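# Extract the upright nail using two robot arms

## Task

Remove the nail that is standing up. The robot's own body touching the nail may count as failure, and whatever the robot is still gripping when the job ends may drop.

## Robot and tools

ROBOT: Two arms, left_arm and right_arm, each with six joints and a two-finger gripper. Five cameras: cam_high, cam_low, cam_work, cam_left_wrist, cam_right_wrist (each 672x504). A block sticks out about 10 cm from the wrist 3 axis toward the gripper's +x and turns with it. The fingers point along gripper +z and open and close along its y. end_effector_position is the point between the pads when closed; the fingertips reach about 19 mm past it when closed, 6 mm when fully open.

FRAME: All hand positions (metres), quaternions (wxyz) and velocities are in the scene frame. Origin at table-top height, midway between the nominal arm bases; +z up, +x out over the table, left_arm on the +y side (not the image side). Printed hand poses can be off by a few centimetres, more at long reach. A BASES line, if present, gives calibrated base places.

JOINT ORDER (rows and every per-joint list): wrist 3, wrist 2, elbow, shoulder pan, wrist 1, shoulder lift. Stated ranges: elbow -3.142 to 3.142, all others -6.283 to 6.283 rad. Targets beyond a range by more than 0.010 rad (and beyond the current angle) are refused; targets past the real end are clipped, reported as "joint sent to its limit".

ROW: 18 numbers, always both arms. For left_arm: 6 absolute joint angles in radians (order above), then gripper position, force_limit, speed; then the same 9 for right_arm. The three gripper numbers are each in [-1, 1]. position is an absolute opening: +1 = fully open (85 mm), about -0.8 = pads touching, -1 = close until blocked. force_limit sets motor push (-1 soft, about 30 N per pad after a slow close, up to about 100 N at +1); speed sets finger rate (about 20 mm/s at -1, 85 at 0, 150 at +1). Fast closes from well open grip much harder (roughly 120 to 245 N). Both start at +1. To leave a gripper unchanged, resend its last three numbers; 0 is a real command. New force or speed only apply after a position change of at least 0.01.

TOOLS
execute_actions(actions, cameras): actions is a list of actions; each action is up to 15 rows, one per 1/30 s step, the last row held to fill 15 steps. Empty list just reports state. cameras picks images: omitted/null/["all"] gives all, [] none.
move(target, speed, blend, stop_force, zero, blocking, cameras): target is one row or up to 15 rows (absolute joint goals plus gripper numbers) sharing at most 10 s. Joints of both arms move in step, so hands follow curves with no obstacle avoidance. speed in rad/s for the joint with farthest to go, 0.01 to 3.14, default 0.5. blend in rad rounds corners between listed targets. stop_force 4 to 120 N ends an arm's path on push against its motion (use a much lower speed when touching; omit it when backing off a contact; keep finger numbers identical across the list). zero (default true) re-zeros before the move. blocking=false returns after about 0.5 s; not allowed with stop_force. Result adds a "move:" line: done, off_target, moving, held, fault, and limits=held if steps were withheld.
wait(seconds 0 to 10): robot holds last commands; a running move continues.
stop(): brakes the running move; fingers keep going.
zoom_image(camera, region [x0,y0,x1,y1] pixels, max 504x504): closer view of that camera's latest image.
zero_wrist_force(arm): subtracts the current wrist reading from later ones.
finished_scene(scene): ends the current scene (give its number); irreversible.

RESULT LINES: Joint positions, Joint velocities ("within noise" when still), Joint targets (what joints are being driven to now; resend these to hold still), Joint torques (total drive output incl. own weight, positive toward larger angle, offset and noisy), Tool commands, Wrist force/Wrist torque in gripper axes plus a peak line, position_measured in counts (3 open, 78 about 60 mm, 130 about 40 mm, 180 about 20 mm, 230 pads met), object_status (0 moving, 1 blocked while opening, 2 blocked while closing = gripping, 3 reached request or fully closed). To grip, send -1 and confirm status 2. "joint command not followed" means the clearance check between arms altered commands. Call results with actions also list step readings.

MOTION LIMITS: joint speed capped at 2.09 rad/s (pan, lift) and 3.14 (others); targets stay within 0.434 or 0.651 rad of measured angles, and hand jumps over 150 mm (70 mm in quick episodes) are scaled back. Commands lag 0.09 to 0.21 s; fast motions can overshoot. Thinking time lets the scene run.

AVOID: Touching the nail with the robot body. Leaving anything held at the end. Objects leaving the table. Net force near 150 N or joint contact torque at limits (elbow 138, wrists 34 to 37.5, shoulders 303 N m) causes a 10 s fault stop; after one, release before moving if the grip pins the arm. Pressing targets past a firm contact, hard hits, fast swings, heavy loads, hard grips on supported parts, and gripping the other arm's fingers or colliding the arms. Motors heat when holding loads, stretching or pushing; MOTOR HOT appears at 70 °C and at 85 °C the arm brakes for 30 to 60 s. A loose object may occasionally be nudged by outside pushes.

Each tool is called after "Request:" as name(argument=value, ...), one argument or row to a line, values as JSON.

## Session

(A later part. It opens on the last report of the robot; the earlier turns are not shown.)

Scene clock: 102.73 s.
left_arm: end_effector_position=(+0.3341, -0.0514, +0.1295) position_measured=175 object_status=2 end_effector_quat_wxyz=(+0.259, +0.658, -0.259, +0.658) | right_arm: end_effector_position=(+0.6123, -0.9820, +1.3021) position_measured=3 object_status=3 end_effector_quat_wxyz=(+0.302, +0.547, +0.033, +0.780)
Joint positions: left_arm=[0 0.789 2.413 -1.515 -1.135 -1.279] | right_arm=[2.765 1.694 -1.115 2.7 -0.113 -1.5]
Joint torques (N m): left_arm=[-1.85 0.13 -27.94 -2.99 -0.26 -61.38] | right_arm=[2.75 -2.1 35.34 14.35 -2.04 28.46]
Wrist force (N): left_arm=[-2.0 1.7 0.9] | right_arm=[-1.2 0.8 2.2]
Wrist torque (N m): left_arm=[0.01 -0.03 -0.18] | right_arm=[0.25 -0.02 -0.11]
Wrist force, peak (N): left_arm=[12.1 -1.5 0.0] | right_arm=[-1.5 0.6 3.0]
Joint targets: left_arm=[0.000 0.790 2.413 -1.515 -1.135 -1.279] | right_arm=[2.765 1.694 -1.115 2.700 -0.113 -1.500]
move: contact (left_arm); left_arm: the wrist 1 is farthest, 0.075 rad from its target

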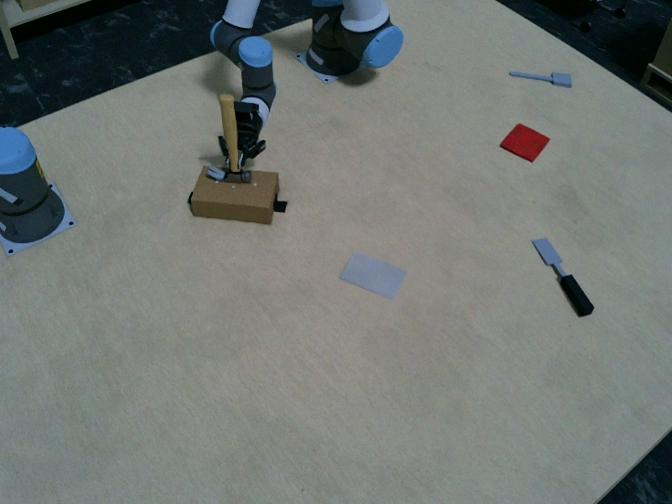

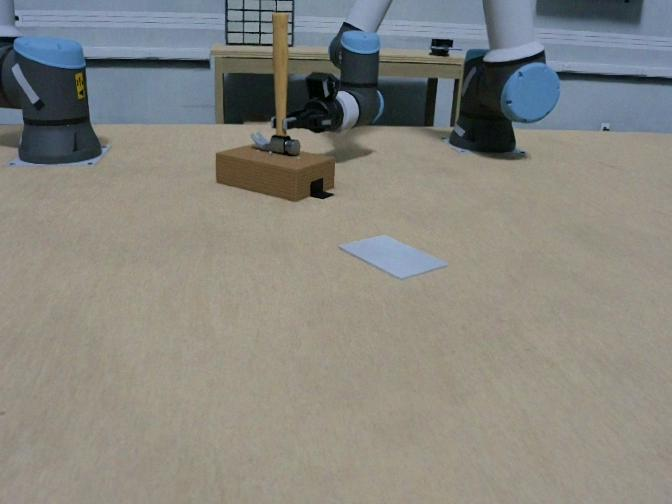

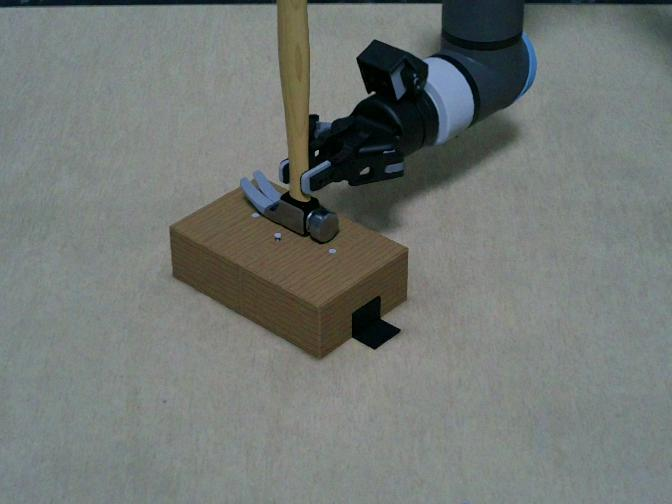

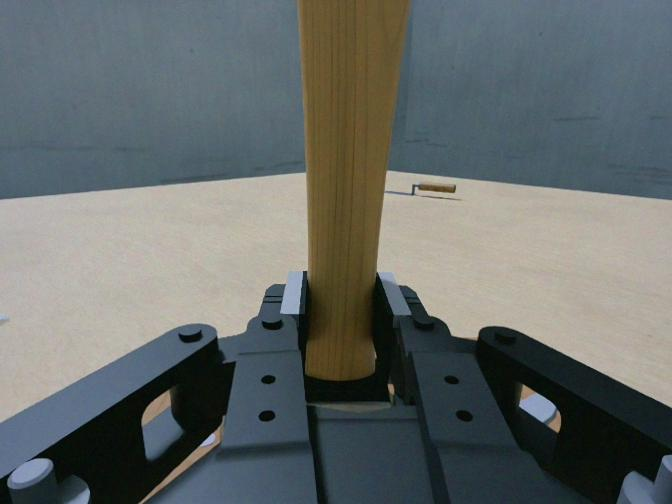

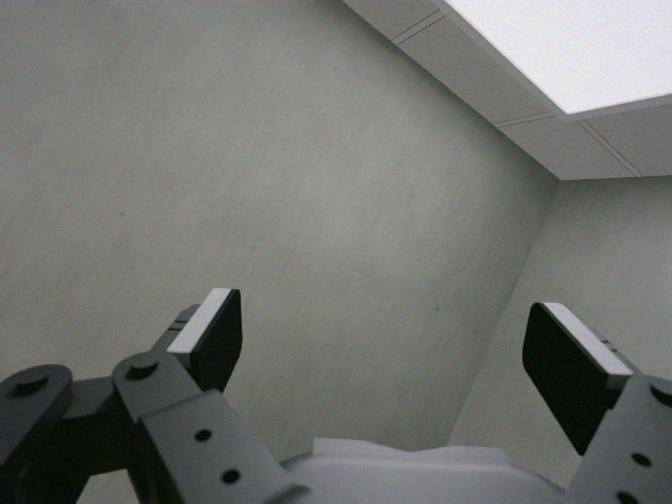

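Request:
move(
  target=[
    [0,0.7895,2.413,-1.515,-1.135,-1.279,-0.1,1,-0.9,2.765,1.694,-1.115,2.7,-0.113,-1.5,1,1,1],
    [0,0.7895,2.4025,-1.5148,-1.0452,-1.3573,-0.1,1,-0.9,2.765,1.694,-1.115,2.7,-0.113,-1.5,1,1,1],
    [0,0.7895,2.3849,-1.5148,-0.9571,-1.4278,-0.1,1,-0.9,2.765,1.694,-1.115,2.7,-0.113,-1.5,1,1,1],
  ],
  speed=0.06,
  cameras=["cam_high","cam_work","cam_left_wrist"],
)

Request:
zoom_image(
  camera="cam_work",
  region=[150, 0, 450, 320],
)

Scene clock: 107.53 s.
left_arm: end_effector_position=(+0.3340, -0.0501, +0.2000) position_measured=141 object_status=3 end_effector_quat_wxyz=(+0.259, +0.658, -0.259, +0.658) | right_arm: end_effector_position=(+0.6123, -0.9820, +1.3021) position_measured=3 object_status=3 end_effector_quat_wxyz=(+0.302, +0.547, +0.033, +0.780)
Joint positions: left_arm=[0 0.79 2.385 -1.515 -0.957 -1.428] | right_arm=[2.765 1.694 -1.115 2.7 -0.113 -1.5]
Joint torques (N m): left_arm=[-1.76 0.3 -35.61 -6.62 1.55 -46.53] | right_arm=[2.71 -2.24 34.33 15.12 -1.94 28.87]
Wrist force (N): left_arm=[1.2 1.2 0.9] | right_arm=[-1.2 0.6 2.2]
Wrist torque (N m): left_arm=[0.10 0.04 -0.14] | right_arm=[0.24 -0.02 -0.11]
Wrist force, peak (N): left_arm=[-2.3 1.7 0.8] | right_arm=[-1.4 0.7 3.0]
Joint targets: left_arm=[0.000 0.790 2.385 -1.515 -0.957 -1.428] | right_arm=[2.765 1.694 -1.115 2.700 -0.113 -1.500]
move: done

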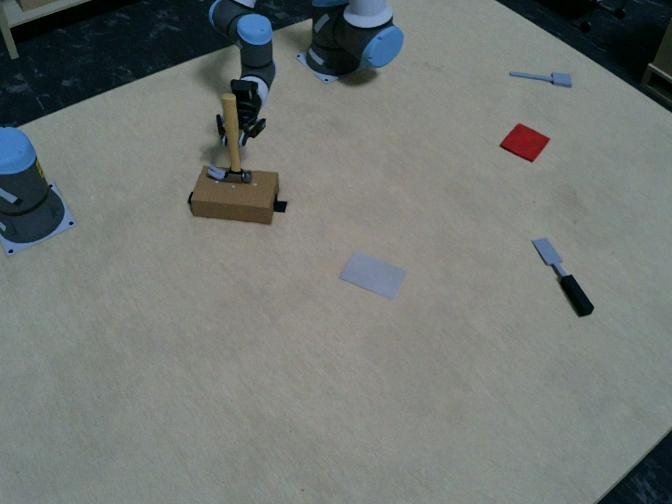

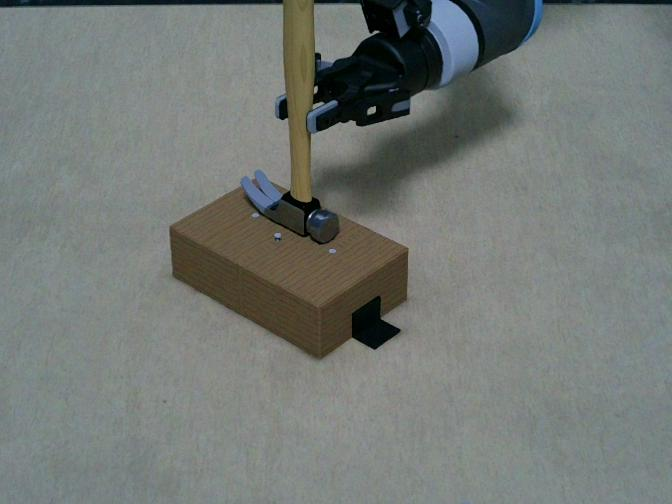

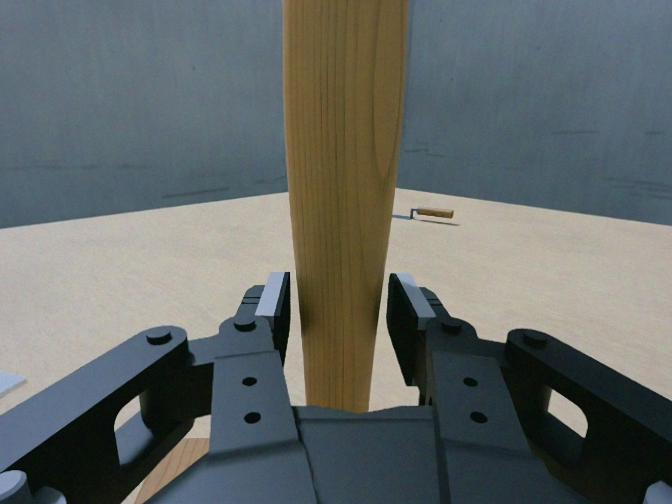

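Scaled by 1.575 (camera's finer frame: 960x720).

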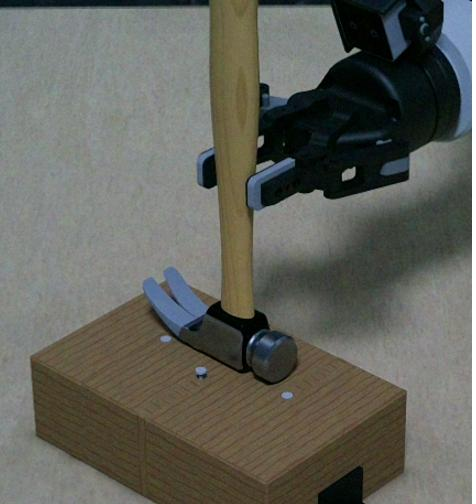

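Request:
move(
  target=[
    [0,0.7895,2.3849,-1.5148,-0.9571,-1.4278,-1,1,-0.5,2.765,1.694,-1.115,2.7,-0.113,-1.5,1,1,1],
    [0,0.7895,2.3438,-1.5148,-0.808,-1.5358,-1,1,-0.5,2.765,1.694,-1.115,2.7,-0.113,-1.5,1,1,1],
    [0.9076,0.8607,2.3064,-1.4436,-0.8726,-1.4338,-1,1,-0.5,2.765,1.694,-1.115,2.7,-0.113,-1.5,1,1,1],
  ],
  speed=[0.1,0.15,0.4],
)

Request:
zoom_image(
  camera="cam_work",
  region=[150, 80, 450, 320],
)

Request:
zoom_image(
  camera="cam_low",
  region=[200, 80, 350, 220],
)

Request:
zoom_image(
  camera="cam_high",
  region=[170, 90, 310, 230],
)

Scene clock: 113.37 s.
left_arm: end_effector_position=(+0.3665, -0.0699, +0.2300) position_measured=165 object_status=2 end_effector_quat_wxyz=(-0.055, +0.478, -0.521, +0.705) | right_arm: end_effector_position=(+0.6123, -0.9820, +1.3021) position_measured=3 object_status=3 end_effector_quat_wxyz=(+0.302, +0.547, +0.033, +0.780)
Joint positions: left_arm=[0.908 0.861 2.306 -1.444 -0.873 -1.434] | right_arm=[2.765 1.694 -1.115 2.7 -0.113 -1.5]
Joint torques (N m): left_arm=[2.31 1.39 -40.39 18.36 -7.18 -30.58] | right_arm=[2.84 -2.33 35.44 15.23 -1.71 26.73]
Wrist force (N): left_arm=[-1.8 4.8 -0.6] | right_arm=[-0.9 0.7 2.8]
Wrist torque (N m): left_arm=[-0.02 -0.23 -0.61] | right_arm=[0.26 -0.06 -0.10]
Wrist force, peak (N): left_arm=[-5.6 0.5 0.4] | right_arm=[-1.6 0.6 2.9]
Joint targets: left_arm=[0.908 0.861 2.306 -1.444 -0.873 -1.434] | right_arm=[2.765 1.694 -1.115 2.700 -0.113 -1.500]
move: done

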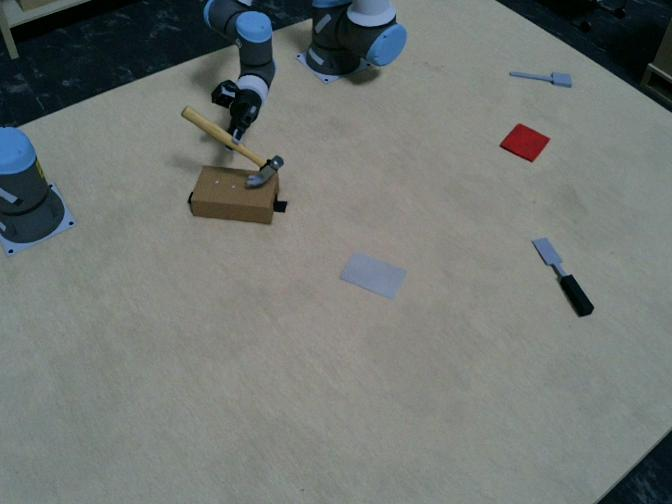

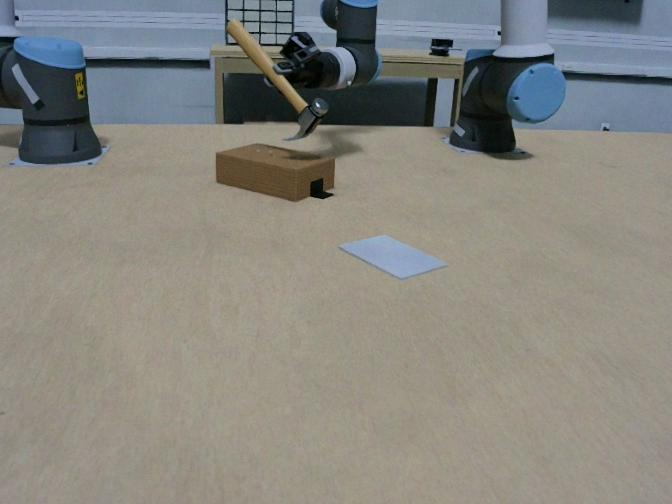

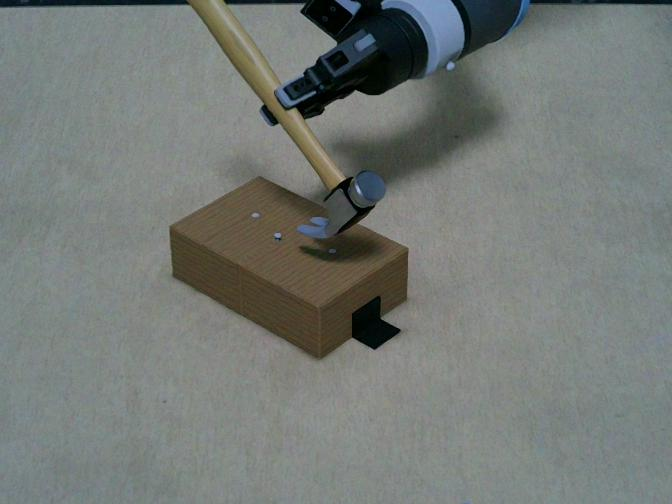

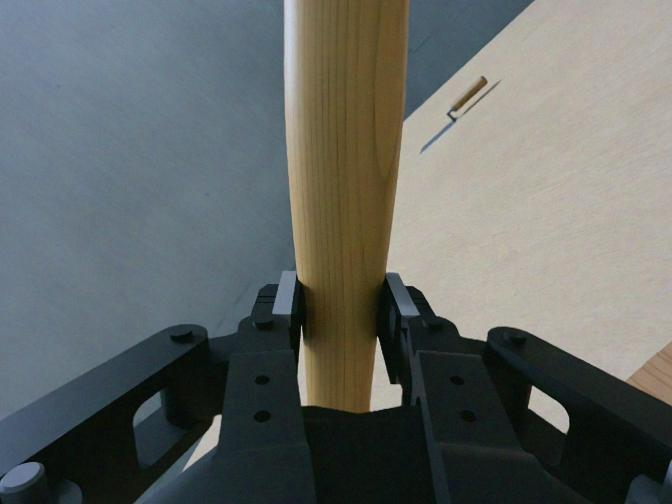

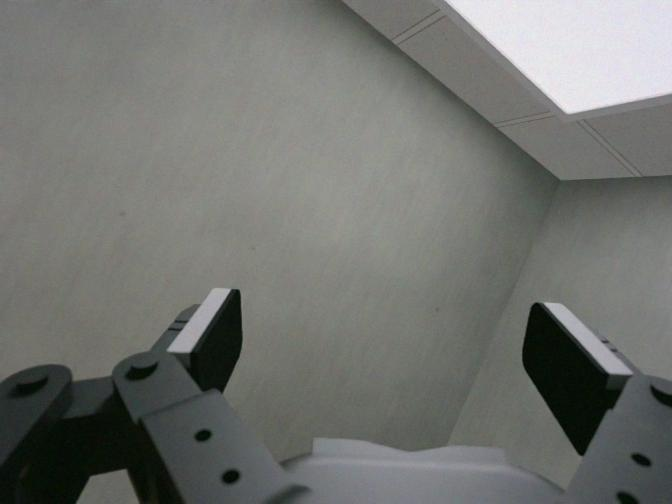

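Scaled by 1.680 (camera's finer frame: 960x720).

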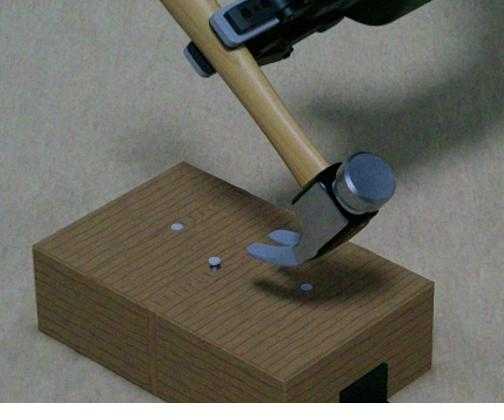

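Scaled by 3.360 (camera's finer frame: 960x720).

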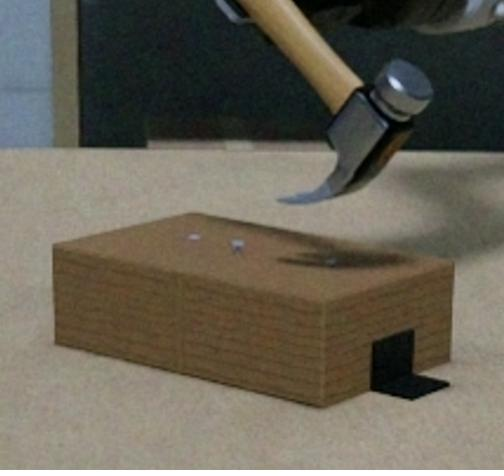

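Scaled by 3.600 (camera's finer frame: 960x720).

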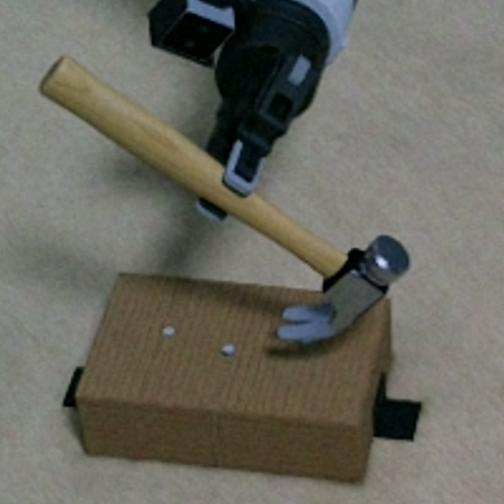

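Request:
move(
  target=[0.9076,0.8607,2.3242,-1.4436,-0.9427,-1.3815,-1,1,-0.5,2.765,1.694,-1.115,2.7,-0.113,-1.5,1,1,1],
  speed=0.1,
  cameras=["cam_high","cam_low","cam_work"],
)

Request:
zoom_image(
  camera="cam_work",
  region=[220, 180, 370, 300],
)

Request:
zoom_image(
  camera="cam_low",
  region=[210, 100, 340, 210],
)

Request:
zoom_image(
  camera="cam_high",
  region=[180, 130, 300, 230],
)

Scene clock: 115.17 s.
left_arm: end_effector_position=(+0.3665, -0.0700, +0.2002) position_measured=165 object_status=2 end_effector_quat_wxyz=(-0.055, +0.478, -0.521, +0.705) | right_arm: end_effector_position=(+0.6123, -0.9820, +1.3021) position_measured=3 object_status=3 end_effector_quat_wxyz=(+0.302, +0.547, +0.033, +0.780)
Joint positions: left_arm=[0.908 0.861 2.324 -1.444 -0.943 -1.382] | right_arm=[2.765 1.694 -1.115 2.7 -0.113 -1.5]
Joint torques (N m): left_arm=[2.26 1.21 -24.12 13.07 -7.32 -30.38] | right_arm=[2.62 -2.23 35.64 14.23 -1.69 26.98]
Wrist force (N): left_arm=[-2.2 4.4 -0.9] | right_arm=[-1.3 0.6 2.5]
Wrist torque (N m): left_arm=[-0.11 -0.16 -0.60] | right_arm=[0.23 0.00 -0.11]
Wrist force, peak (N): left_arm=[-2.6 5.2 -0.7] | right_arm=[-1.1 0.7 3.1]
Joint targets: left_arm=[0.908 0.861 2.324 -1.444 -0.943 -1.381] | right_arm=[2.765 1.694 -1.115 2.700 -0.113 -1.500]
move: done

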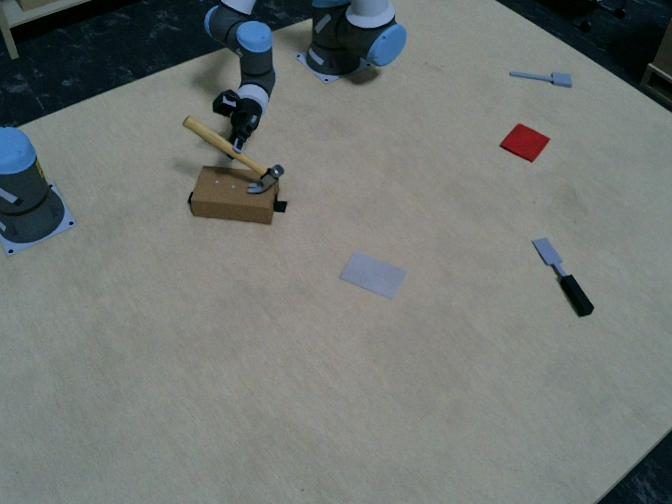

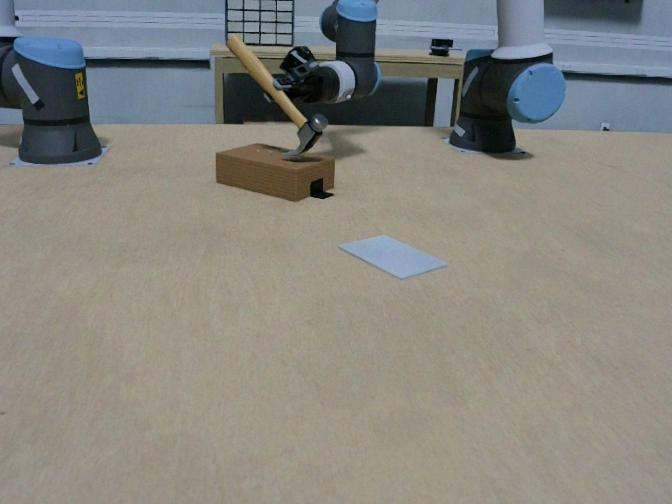

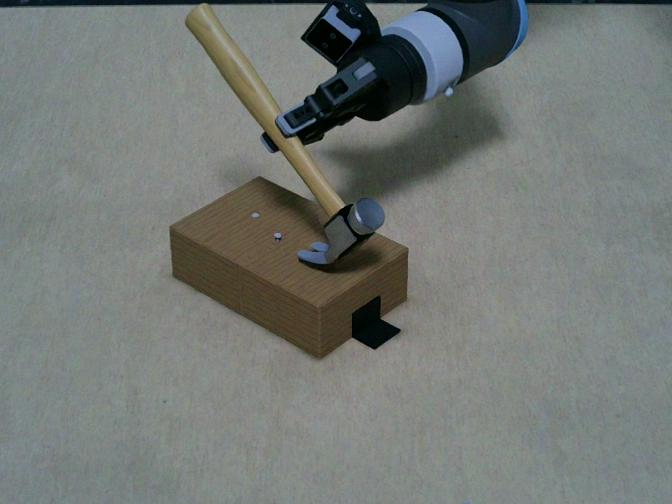

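Scaled by 3.360 (camera's finer frame: 960x720).

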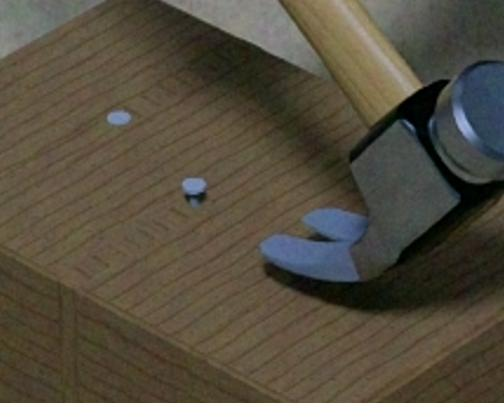

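Scaled by 3.877 (camera's finer frame: 960x720).

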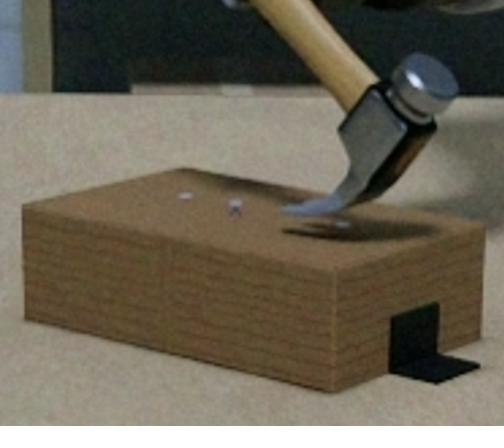

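Scaled by 4.200 (camera's finer frame: 960x720).

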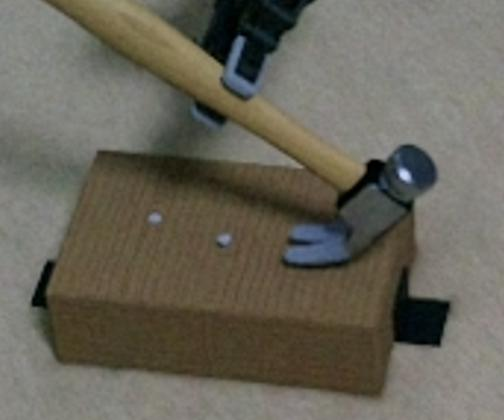

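Request:
move(
  target=[0.9076,0.8577,2.3382,-1.4466,-0.9914,-1.3468,-1,1,-0.5,2.765,1.694,-1.115,2.7,-0.113,-1.5,1,1,1],
  speed=0.015,
  stop_force=5,
  cameras=["cam_high","cam_low","cam_work"],
)

Request:
zoom_image(
  camera="cam_work",
  region=[220, 180, 370, 300],
)

Request:
zoom_image(
  camera="cam_low",
  region=[240, 120, 340, 180],
)

Request:
zoom_image(
  camera="cam_high",
  region=[180, 150, 300, 230],
)

Scene clock: 119.37 s.
left_arm: end_effector_position=(+0.3656, -0.0693, +0.1883) position_measured=165 object_status=2 end_effector_quat_wxyz=(-0.055, +0.478, -0.521, +0.705) | right_arm: end_effector_position=(+0.6123, -0.9820, +1.3021) position_measured=3 object_status=3 end_effector_quat_wxyz=(+0.302, +0.547, +0.033, +0.780)
Joint positions: left_arm=[0.908 0.859 2.332 -1.445 -0.971 -1.361] | right_arm=[2.765 1.694 -1.115 2.7 -0.113 -1.5]
Joint torques (N m): left_arm=[1.85 0.66 -34.46 12.93 0.95 -58.16] | right_arm=[2.56 -2.29 35.72 12.9 -1.58 26.93]
Wrist force (N): left_arm=[1.5 1.2 -1.2] | right_arm=[-1.0 0.5 2.5]
Wrist torque (N m): left_arm=[-0.06 -0.13 -0.54] | right_arm=[0.21 -0.05 -0.11]
Wrist force, peak (N): left_arm=[5.3 -2.1 -1.8] | right_arm=[-1.2 0.7 3.0]
Joint targets: left_arm=[0.908 0.859 2.332 -1.445 -0.971 -1.361] | right_arm=[2.765 1.694 -1.115 2.700 -0.113 -1.500]
move: contact (left_arm); left_arm: the wrist 1 is farthest, 0.020 rad from its target

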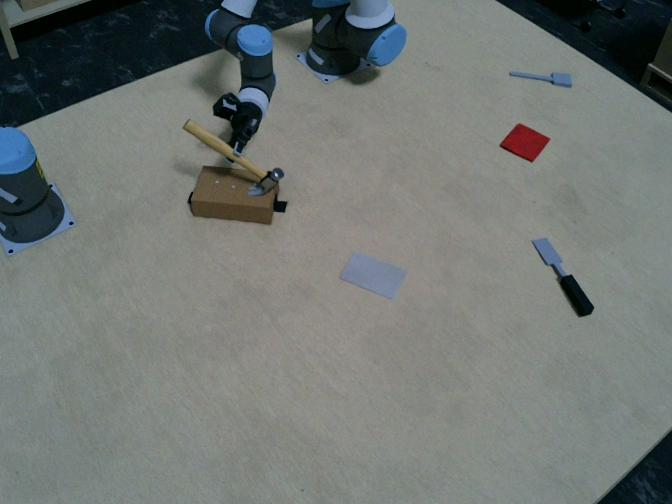

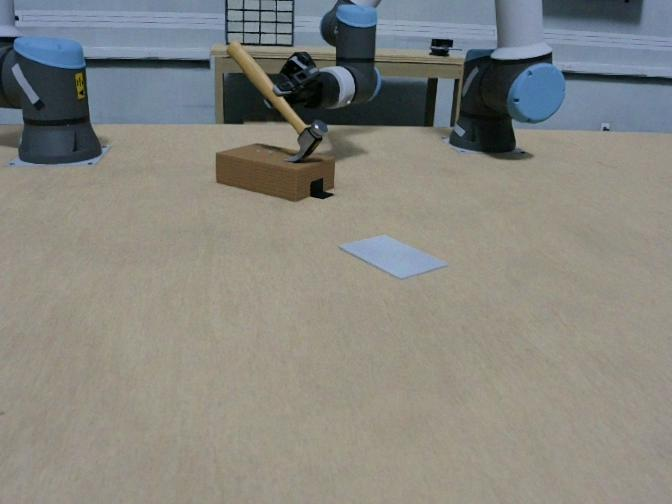

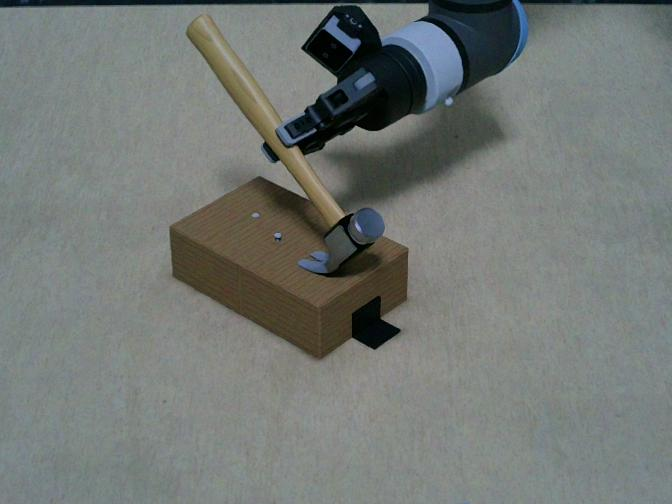

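Scaled by 3.360 (camera's finer frame: 960x720).

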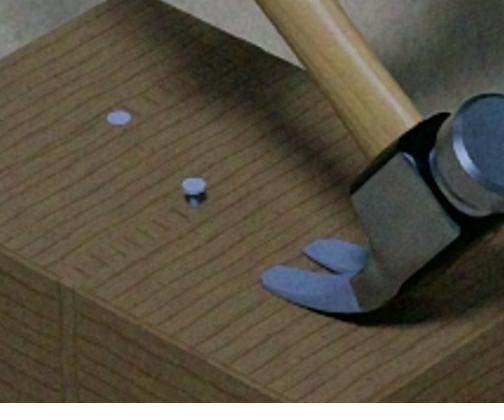

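Scaled by 5.040 (camera's finer frame: 960x720).

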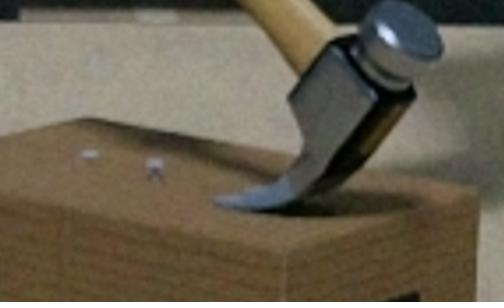

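Scaled by 4.200 (camera's finer frame: 960x720).

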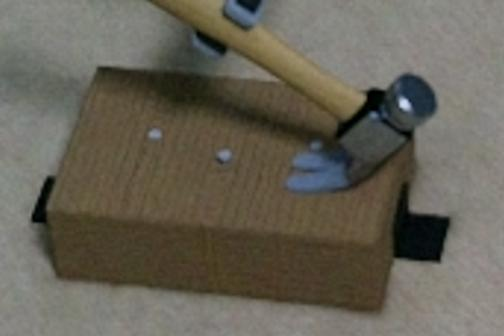

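Request:
move(
  target=[
    [0.9076,0.859,2.330,-1.445,-0.964,-1.366,-1,1,-0.5,2.765,1.694,-1.115,2.7,-0.113,-1.5,1,1,1],
    [0.9076,0.8103,2.3226,-1.494,-0.962,-1.3606,-1,1,-0.5,2.765,1.694,-1.115,2.7,-0.113,-1.5,1,1,1],
  ],
  speed=[0.02,0.04],
  cameras=["cam_high","cam_low","cam_work"],
)

Request:
zoom_image(
  camera="cam_work",
  region=[230, 190, 350, 280],
)

Request:
zoom_image(
  camera="cam_low",
  region=[240, 120, 340, 180],
)

Request:
zoom_image(
  camera="cam_high",
  region=[200, 150, 290, 220],
)

Scene clock: 123.37 s.
left_arm: end_effector_position=(+0.3448, -0.0841, +0.1912) position_measured=165 object_status=2 end_effector_quat_wxyz=(-0.055, +0.478, -0.521, +0.705) | right_arm: end_effector_position=(+0.6123, -0.9820, +1.3021) position_measured=3 object_status=3 end_effector_quat_wxyz=(+0.302, +0.547, +0.033, +0.780)
Joint positions: left_arm=[0.908 0.81 2.323 -1.494 -0.962 -1.361] | right_arm=[2.765 1.694 -1.115 2.7 -0.113 -1.5]
Joint torques (N m): left_arm=[2.23 -2.35 -39.58 -12.54 0.85 -31.02] | right_arm=[2.71 -2.25 36.46 14.21 -1.47 26.57]
Wrist force (N): left_arm=[-2.3 4.6 -0.5] | right_arm=[-1.2 0.4 2.8]
Wrist torque (N m): left_arm=[-0.06 -0.11 -0.62] | right_arm=[0.21 -0.02 -0.11]
Wrist force, peak (N): left_arm=[-2.6 4.6 -0.9] | right_arm=[-1.4 0.7 3.0]
Joint targets: left_arm=[0.908 0.810 2.323 -1.494 -0.962 -1.361] | right_arm=[2.765 1.694 -1.115 2.700 -0.113 -1.500]
move: done

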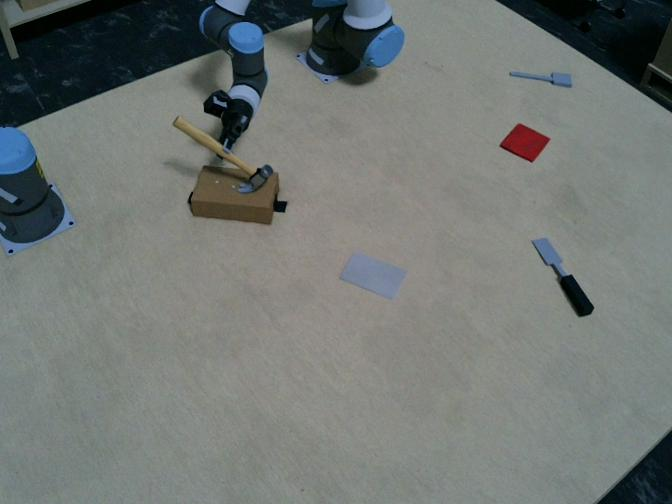

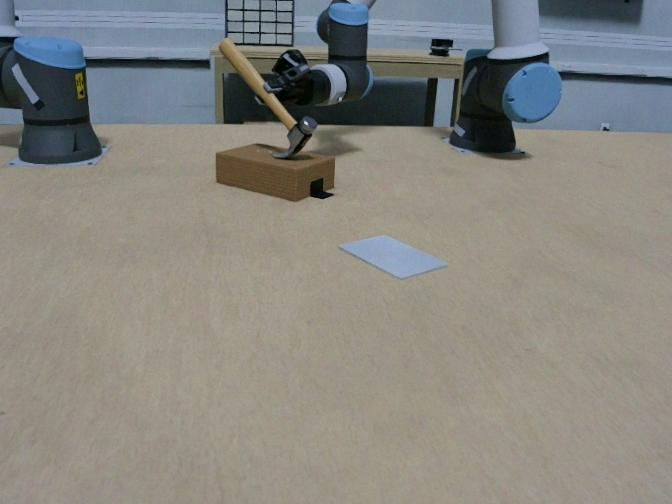

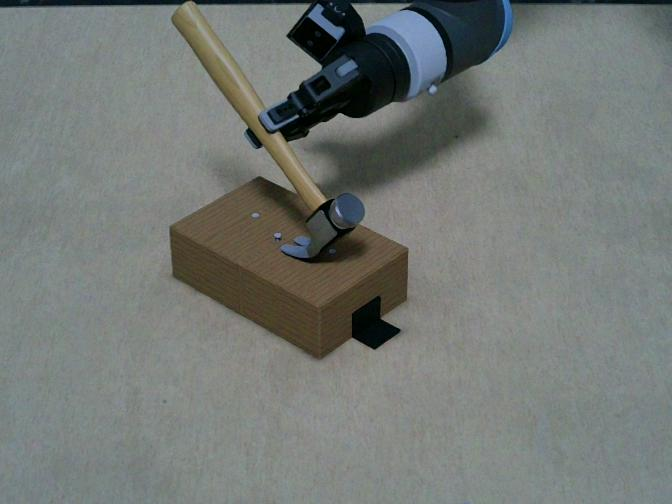

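Scaled by 4.200 (camera's finer frame: 960x720).

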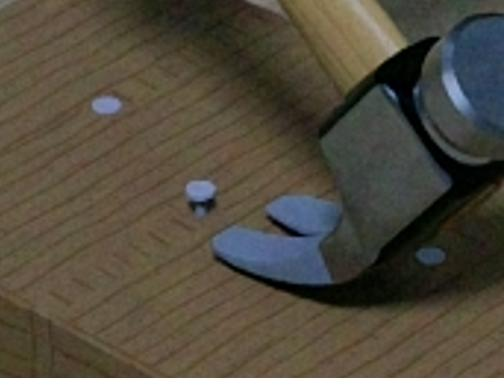

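Scaled by 5.040 (camera's finer frame: 960x720).

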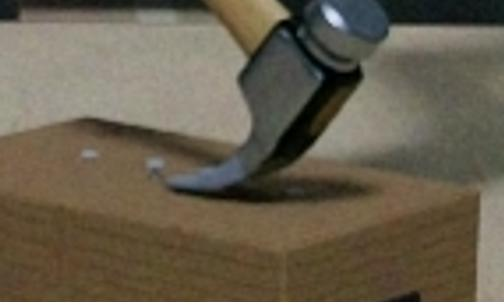

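Scaled by 5.600 (camera's finer frame: 960x720).

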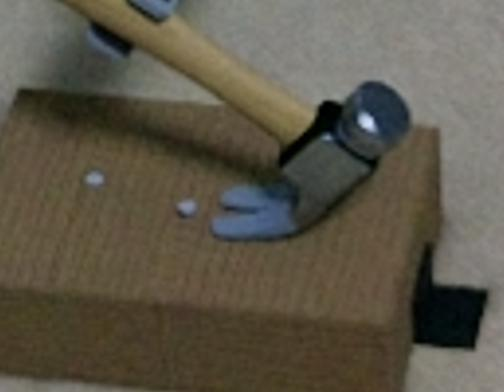

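Request:
move(
  target=[0.9076,0.7641,2.2999,-1.5402,-0.9585,-1.3414,-1,1,-0.5,2.765,1.694,-1.115,2.7,-0.113,-1.5,1,1,1],
  speed=0.02,
  stop_force=8,
  cameras=["cam_high","cam_low","cam_work"],
)

Request:
zoom_image(
  camera="cam_work",
  region=[230, 190, 350, 280],
)

Request:
zoom_image(
  camera="cam_low",
  region=[240, 120, 340, 180],
)

Request:
zoom_image(
  camera="cam_high",
  region=[200, 150, 290, 220],
)

Scene clock: 127.27 s.
left_arm: end_effector_position=(+0.3243, -0.1061, +0.1898) position_measured=165 object_status=2 end_effector_quat_wxyz=(-0.055, +0.478, -0.521, +0.705) | right_arm: end_effector_position=(+0.6123, -0.9820, +1.3021) position_measured=3 object_status=3 end_effector_quat_wxyz=(+0.302, +0.547, +0.033, +0.780)
Joint positions: left_arm=[0.908 0.764 2.3 -1.54 -0.958 -1.341] | right_arm=[2.765 1.694 -1.115 2.7 -0.113 -1.5]
Joint torques (N m): left_arm=[1.77 -1.3 -40.02 -13.09 -0.29 -36.13] | right_arm=[2.68 -2.42 36.5 14.17 -1.31 26.09]
Wrist force (N): left_arm=[-6.1 5.4 0.2] | right_arm=[-1.1 0.4 2.4]
Wrist torque (N m): left_arm=[0.00 -0.05 -0.50] | right_arm=[0.20 -0.03 -0.11]
Wrist force, peak (N): left_arm=[-7.1 6.4 -0.5] | right_arm=[-1.2 1.0 3.0]
Joint targets: left_arm=[0.908 0.764 2.300 -1.540 -0.958 -1.341] | right_arm=[2.765 1.694 -1.115 2.700 -0.113 -1.500]
move: done

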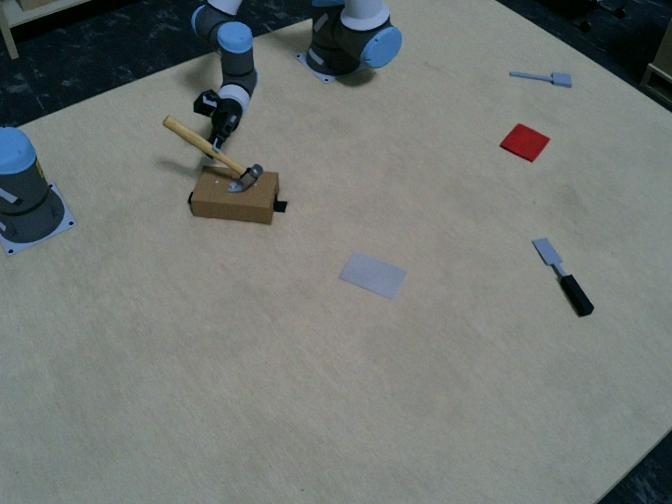

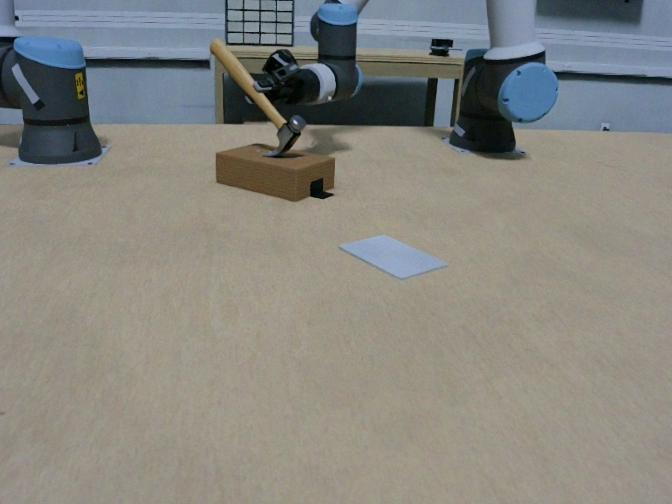

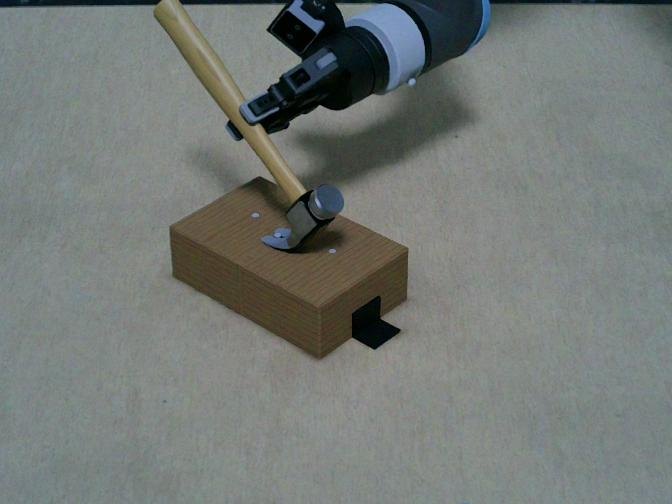

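Scaled by 4.200 (camera's finer frame: 960x720).

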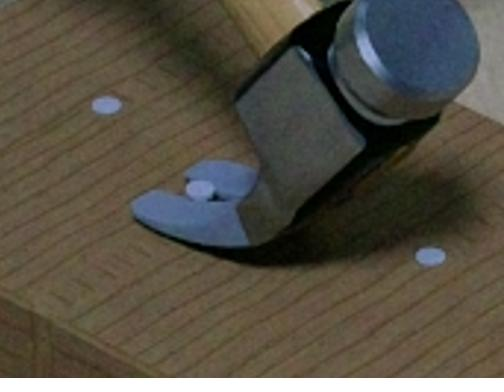

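Scaled by 5.040 (camera's finer frame: 960x720).

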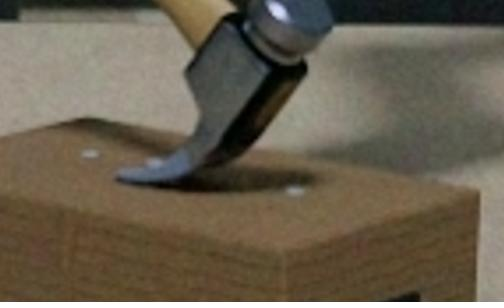

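Scaled by 5.600 (camera's finer frame: 960x720).

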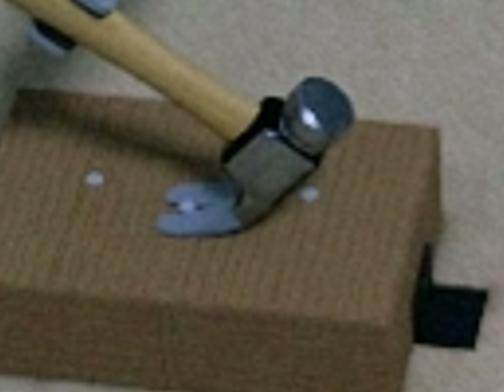

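Request:
move(
  target=[0.9076,0.7582,2.2967,-1.5461,-0.9576,-1.3391,-1,1,-0.5,2.765,1.694,-1.115,2.7,-0.113,-1.5,1,1,1],
  speed=0.01,
  stop_force=12,
  cameras=[],
)

Request:
move(
  target=[0.7076,0.7942,2.3116,-1.5101,-0.9441,-1.3675,-1,1,-0.5,2.765,1.694,-1.115,2.7,-0.113,-1.5,1,1,1],
  speed=0.08,
  stop_force=70,
  cameras=["cam_low","cam_work"],
)

Request:
zoom_image(
  camera="cam_work",
  region=[230, 190, 350, 280],
)

Request:
zoom_image(
  camera="cam_low",
  region=[240, 120, 340, 180],
)

Scene clock: 131.27 s.
left_arm: end_effector_position=(+0.3224, -0.1079, +0.1896) position_measured=165 object_status=2 end_effector_quat_wxyz=(-0.055, +0.478, -0.522, +0.705) | right_arm: end_effector_position=(+0.6123, -0.9820, +1.3021) position_measured=3 object_status=3 end_effector_quat_wxyz=(+0.302, +0.547, +0.033, +0.780)
Joint positions: left_arm=[0.908 0.76 2.298 -1.544 -0.958 -1.34] | right_arm=[2.765 1.694 -1.115 2.7 -0.113 -1.5]
Joint torques (N m): left_arm=[0.77 5.42 -37.12 5.34 -9.74 -74.98] | right_arm=[2.4 -2.24 36.03 13.47 -0.99 27.77]
Wrist force (N): left_arm=[-21.4 9.0 0.7] | right_arm=[-1.0 0.4 2.4]
Wrist torque (N m): left_arm=[0.03 -0.13 0.05] | right_arm=[0.20 -0.05 -0.11]
Wrist force, peak (N): left_arm=[-26.5 10.5 1.6] | right_arm=[-1.4 0.8 2.9]
Joint targets: left_arm=[0.908 0.760 2.298 -1.544 -0.958 -1.340] | right_arm=[2.765 1.694 -1.115 2.700 -0.113 -1.500]
move: contact (left_arm)

Scene clock: 134.57 s.
left_arm: end_effector_position=(+0.3378, -0.0915, +0.1980) position_measured=165 object_status=2 end_effector_quat_wxyz=(+0.015, +0.527, -0.471, +0.707) | right_arm: end_effector_position=(+0.6123, -0.9820, +1.3021) position_measured=3 object_status=3 end_effector_quat_wxyz=(+0.302, +0.547, +0.033, +0.780)
Joint positions: left_arm=[0.708 0.794 2.312 -1.51 -0.944 -1.367] | right_arm=[2.765 1.694 -1.115 2.7 -0.113 -1.5]
Joint torques (N m): left_arm=[-2.25 7.22 -66.06 1.63 -10.63 -99.61] | right_arm=[2.61 -2.37 36.07 14.28 -0.99 25.52]
Wrist force (N): left_arm=[-58.2 32.3 2.6] | right_arm=[-0.9 0.7 2.3]
Wrist torque (N m): left_arm=[-0.25 -0.64 -0.02] | right_arm=[0.25 -0.08 -0.11]
Wrist force, peak (N): left_arm=[-59.1 32.8 2.2] | right_arm=[-1.1 1.0 3.0]
Joint targets: left_arm=[0.708 0.794 2.312 -1.510 -0.944 -1.367] | right_arm=[2.765 1.694 -1.115 2.700 -0.113 -1.500]
move: done

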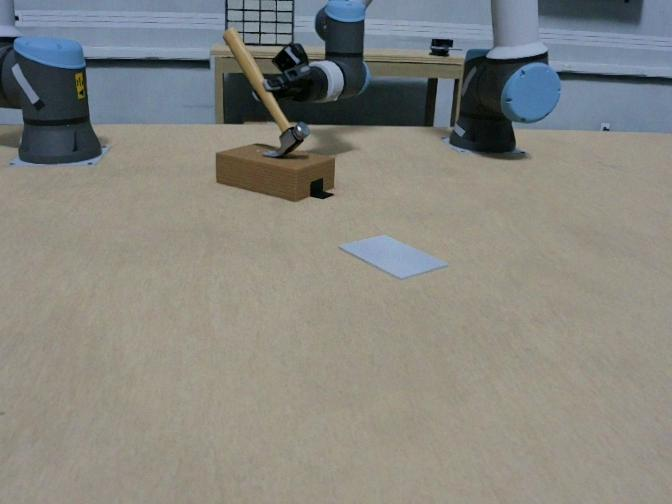

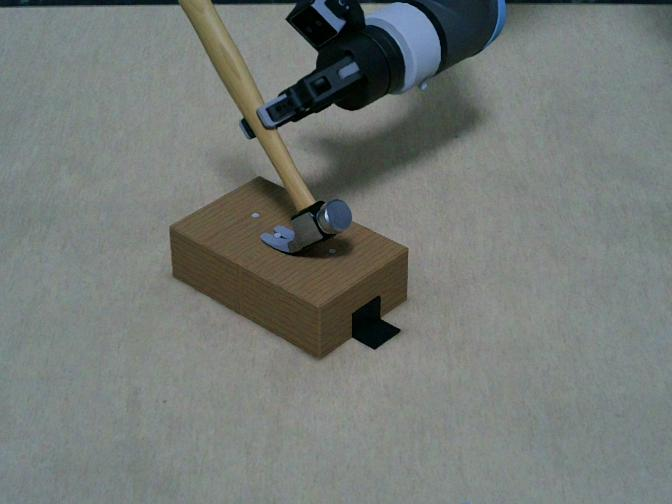

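Scaled by 4.200 (camera's finer frame: 960x720).

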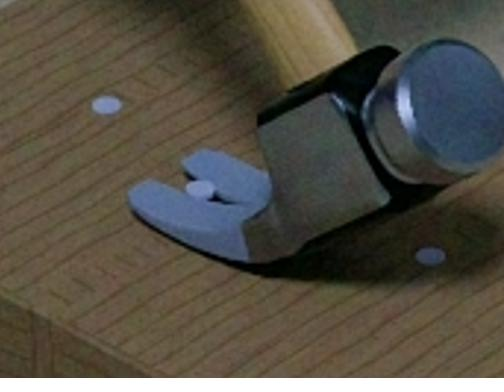

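Scaled by 5.040 (camera's finer frame: 960x720).

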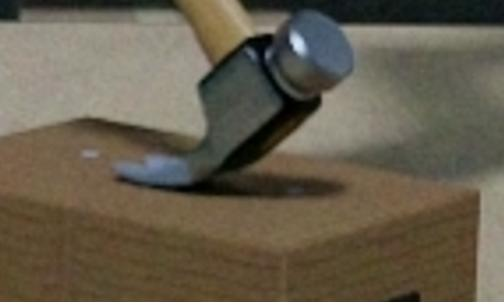

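Request:
move(
  target=[0.5076,0.834,2.3275,-1.4703,-0.9416,-1.3859,-1,1,-0.5,2.765,1.694,-1.115,2.7,-0.113,-1.5,1,1,1],
  speed=0.08,
  stop_force=50,
  cameras=["cam_low","cam_work"],
)

Request:
zoom_image(
  camera="cam_work",
  region=[230, 190, 350, 280],
)

Request:
zoom_image(
  camera="cam_low",
  region=[240, 120, 340, 180],
)

Scene clock: 138.43 s.
left_arm: end_effector_position=(+0.3548, -0.0736, +0.2010) position_measured=165 object_status=2 end_effector_quat_wxyz=(+0.086, +0.572, -0.416, +0.702) | right_arm: end_effector_position=(+0.6123, -0.9820, +1.3021) position_measured=3 object_status=3 end_effector_quat_wxyz=(+0.302, +0.547, +0.033, +0.780)
Joint positions: left_arm=[0.508 0.834 2.328 -1.47 -0.942 -1.386] | right_arm=[2.765 1.694 -1.115 2.7 -0.113 -1.5]
Joint torques (N m): left_arm=[-2.82 0.41 -55.95 13.24 -10.09 -101.54] | right_arm=[2.43 -2.42 37.05 11.95 -1.11 26.13]
Wrist force (N): left_arm=[-57.2 37.1 9.2] | right_arm=[-1.0 0.8 2.8]
Wrist torque (N m): left_arm=[-0.18 -0.67 0.36] | right_arm=[0.27 -0.05 -0.11]
Wrist force, peak (N): left_arm=[-58.5 39.0 7.1] | right_arm=[-1.6 1.0 2.9]
Joint targets: left_arm=[0.508 0.834 2.328 -1.470 -0.942 -1.386] | right_arm=[2.765 1.694 -1.115 2.700 -0.113 -1.500]
move: done

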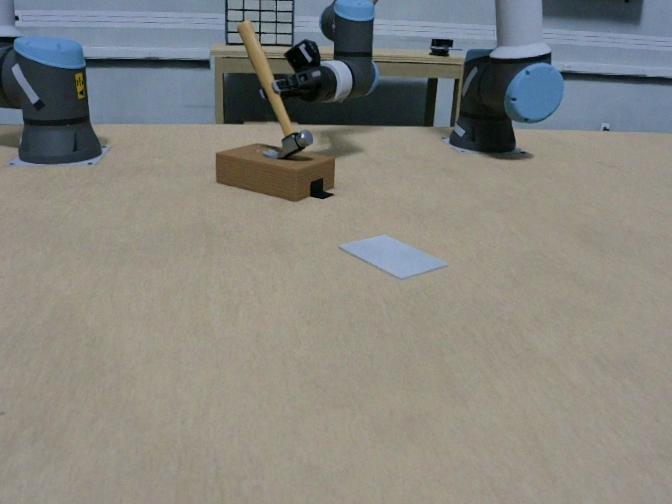

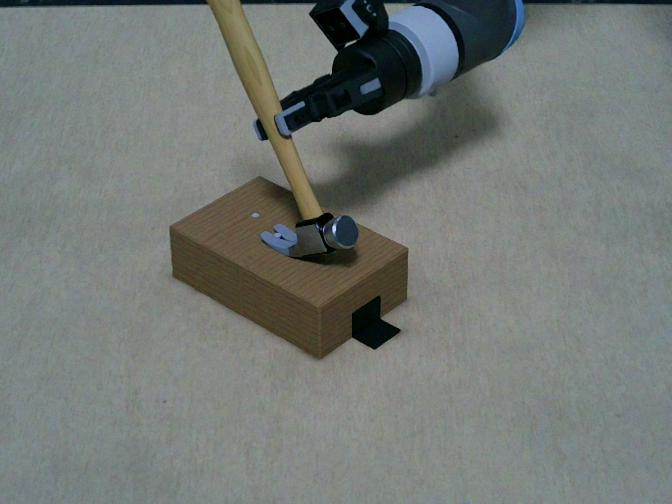

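Scaled by 4.200 (camera's finer frame: 960x720).

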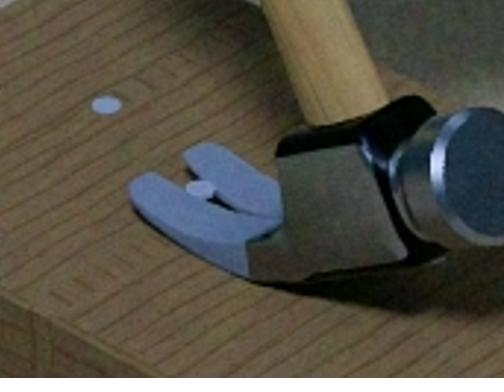

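Scaled by 5.040 (camera's finer frame: 960x720).

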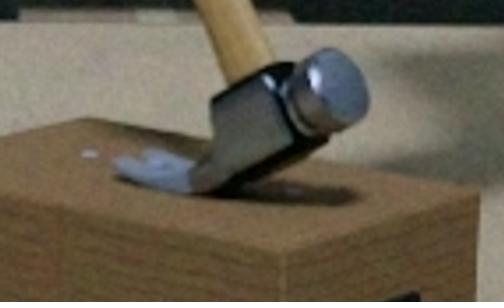

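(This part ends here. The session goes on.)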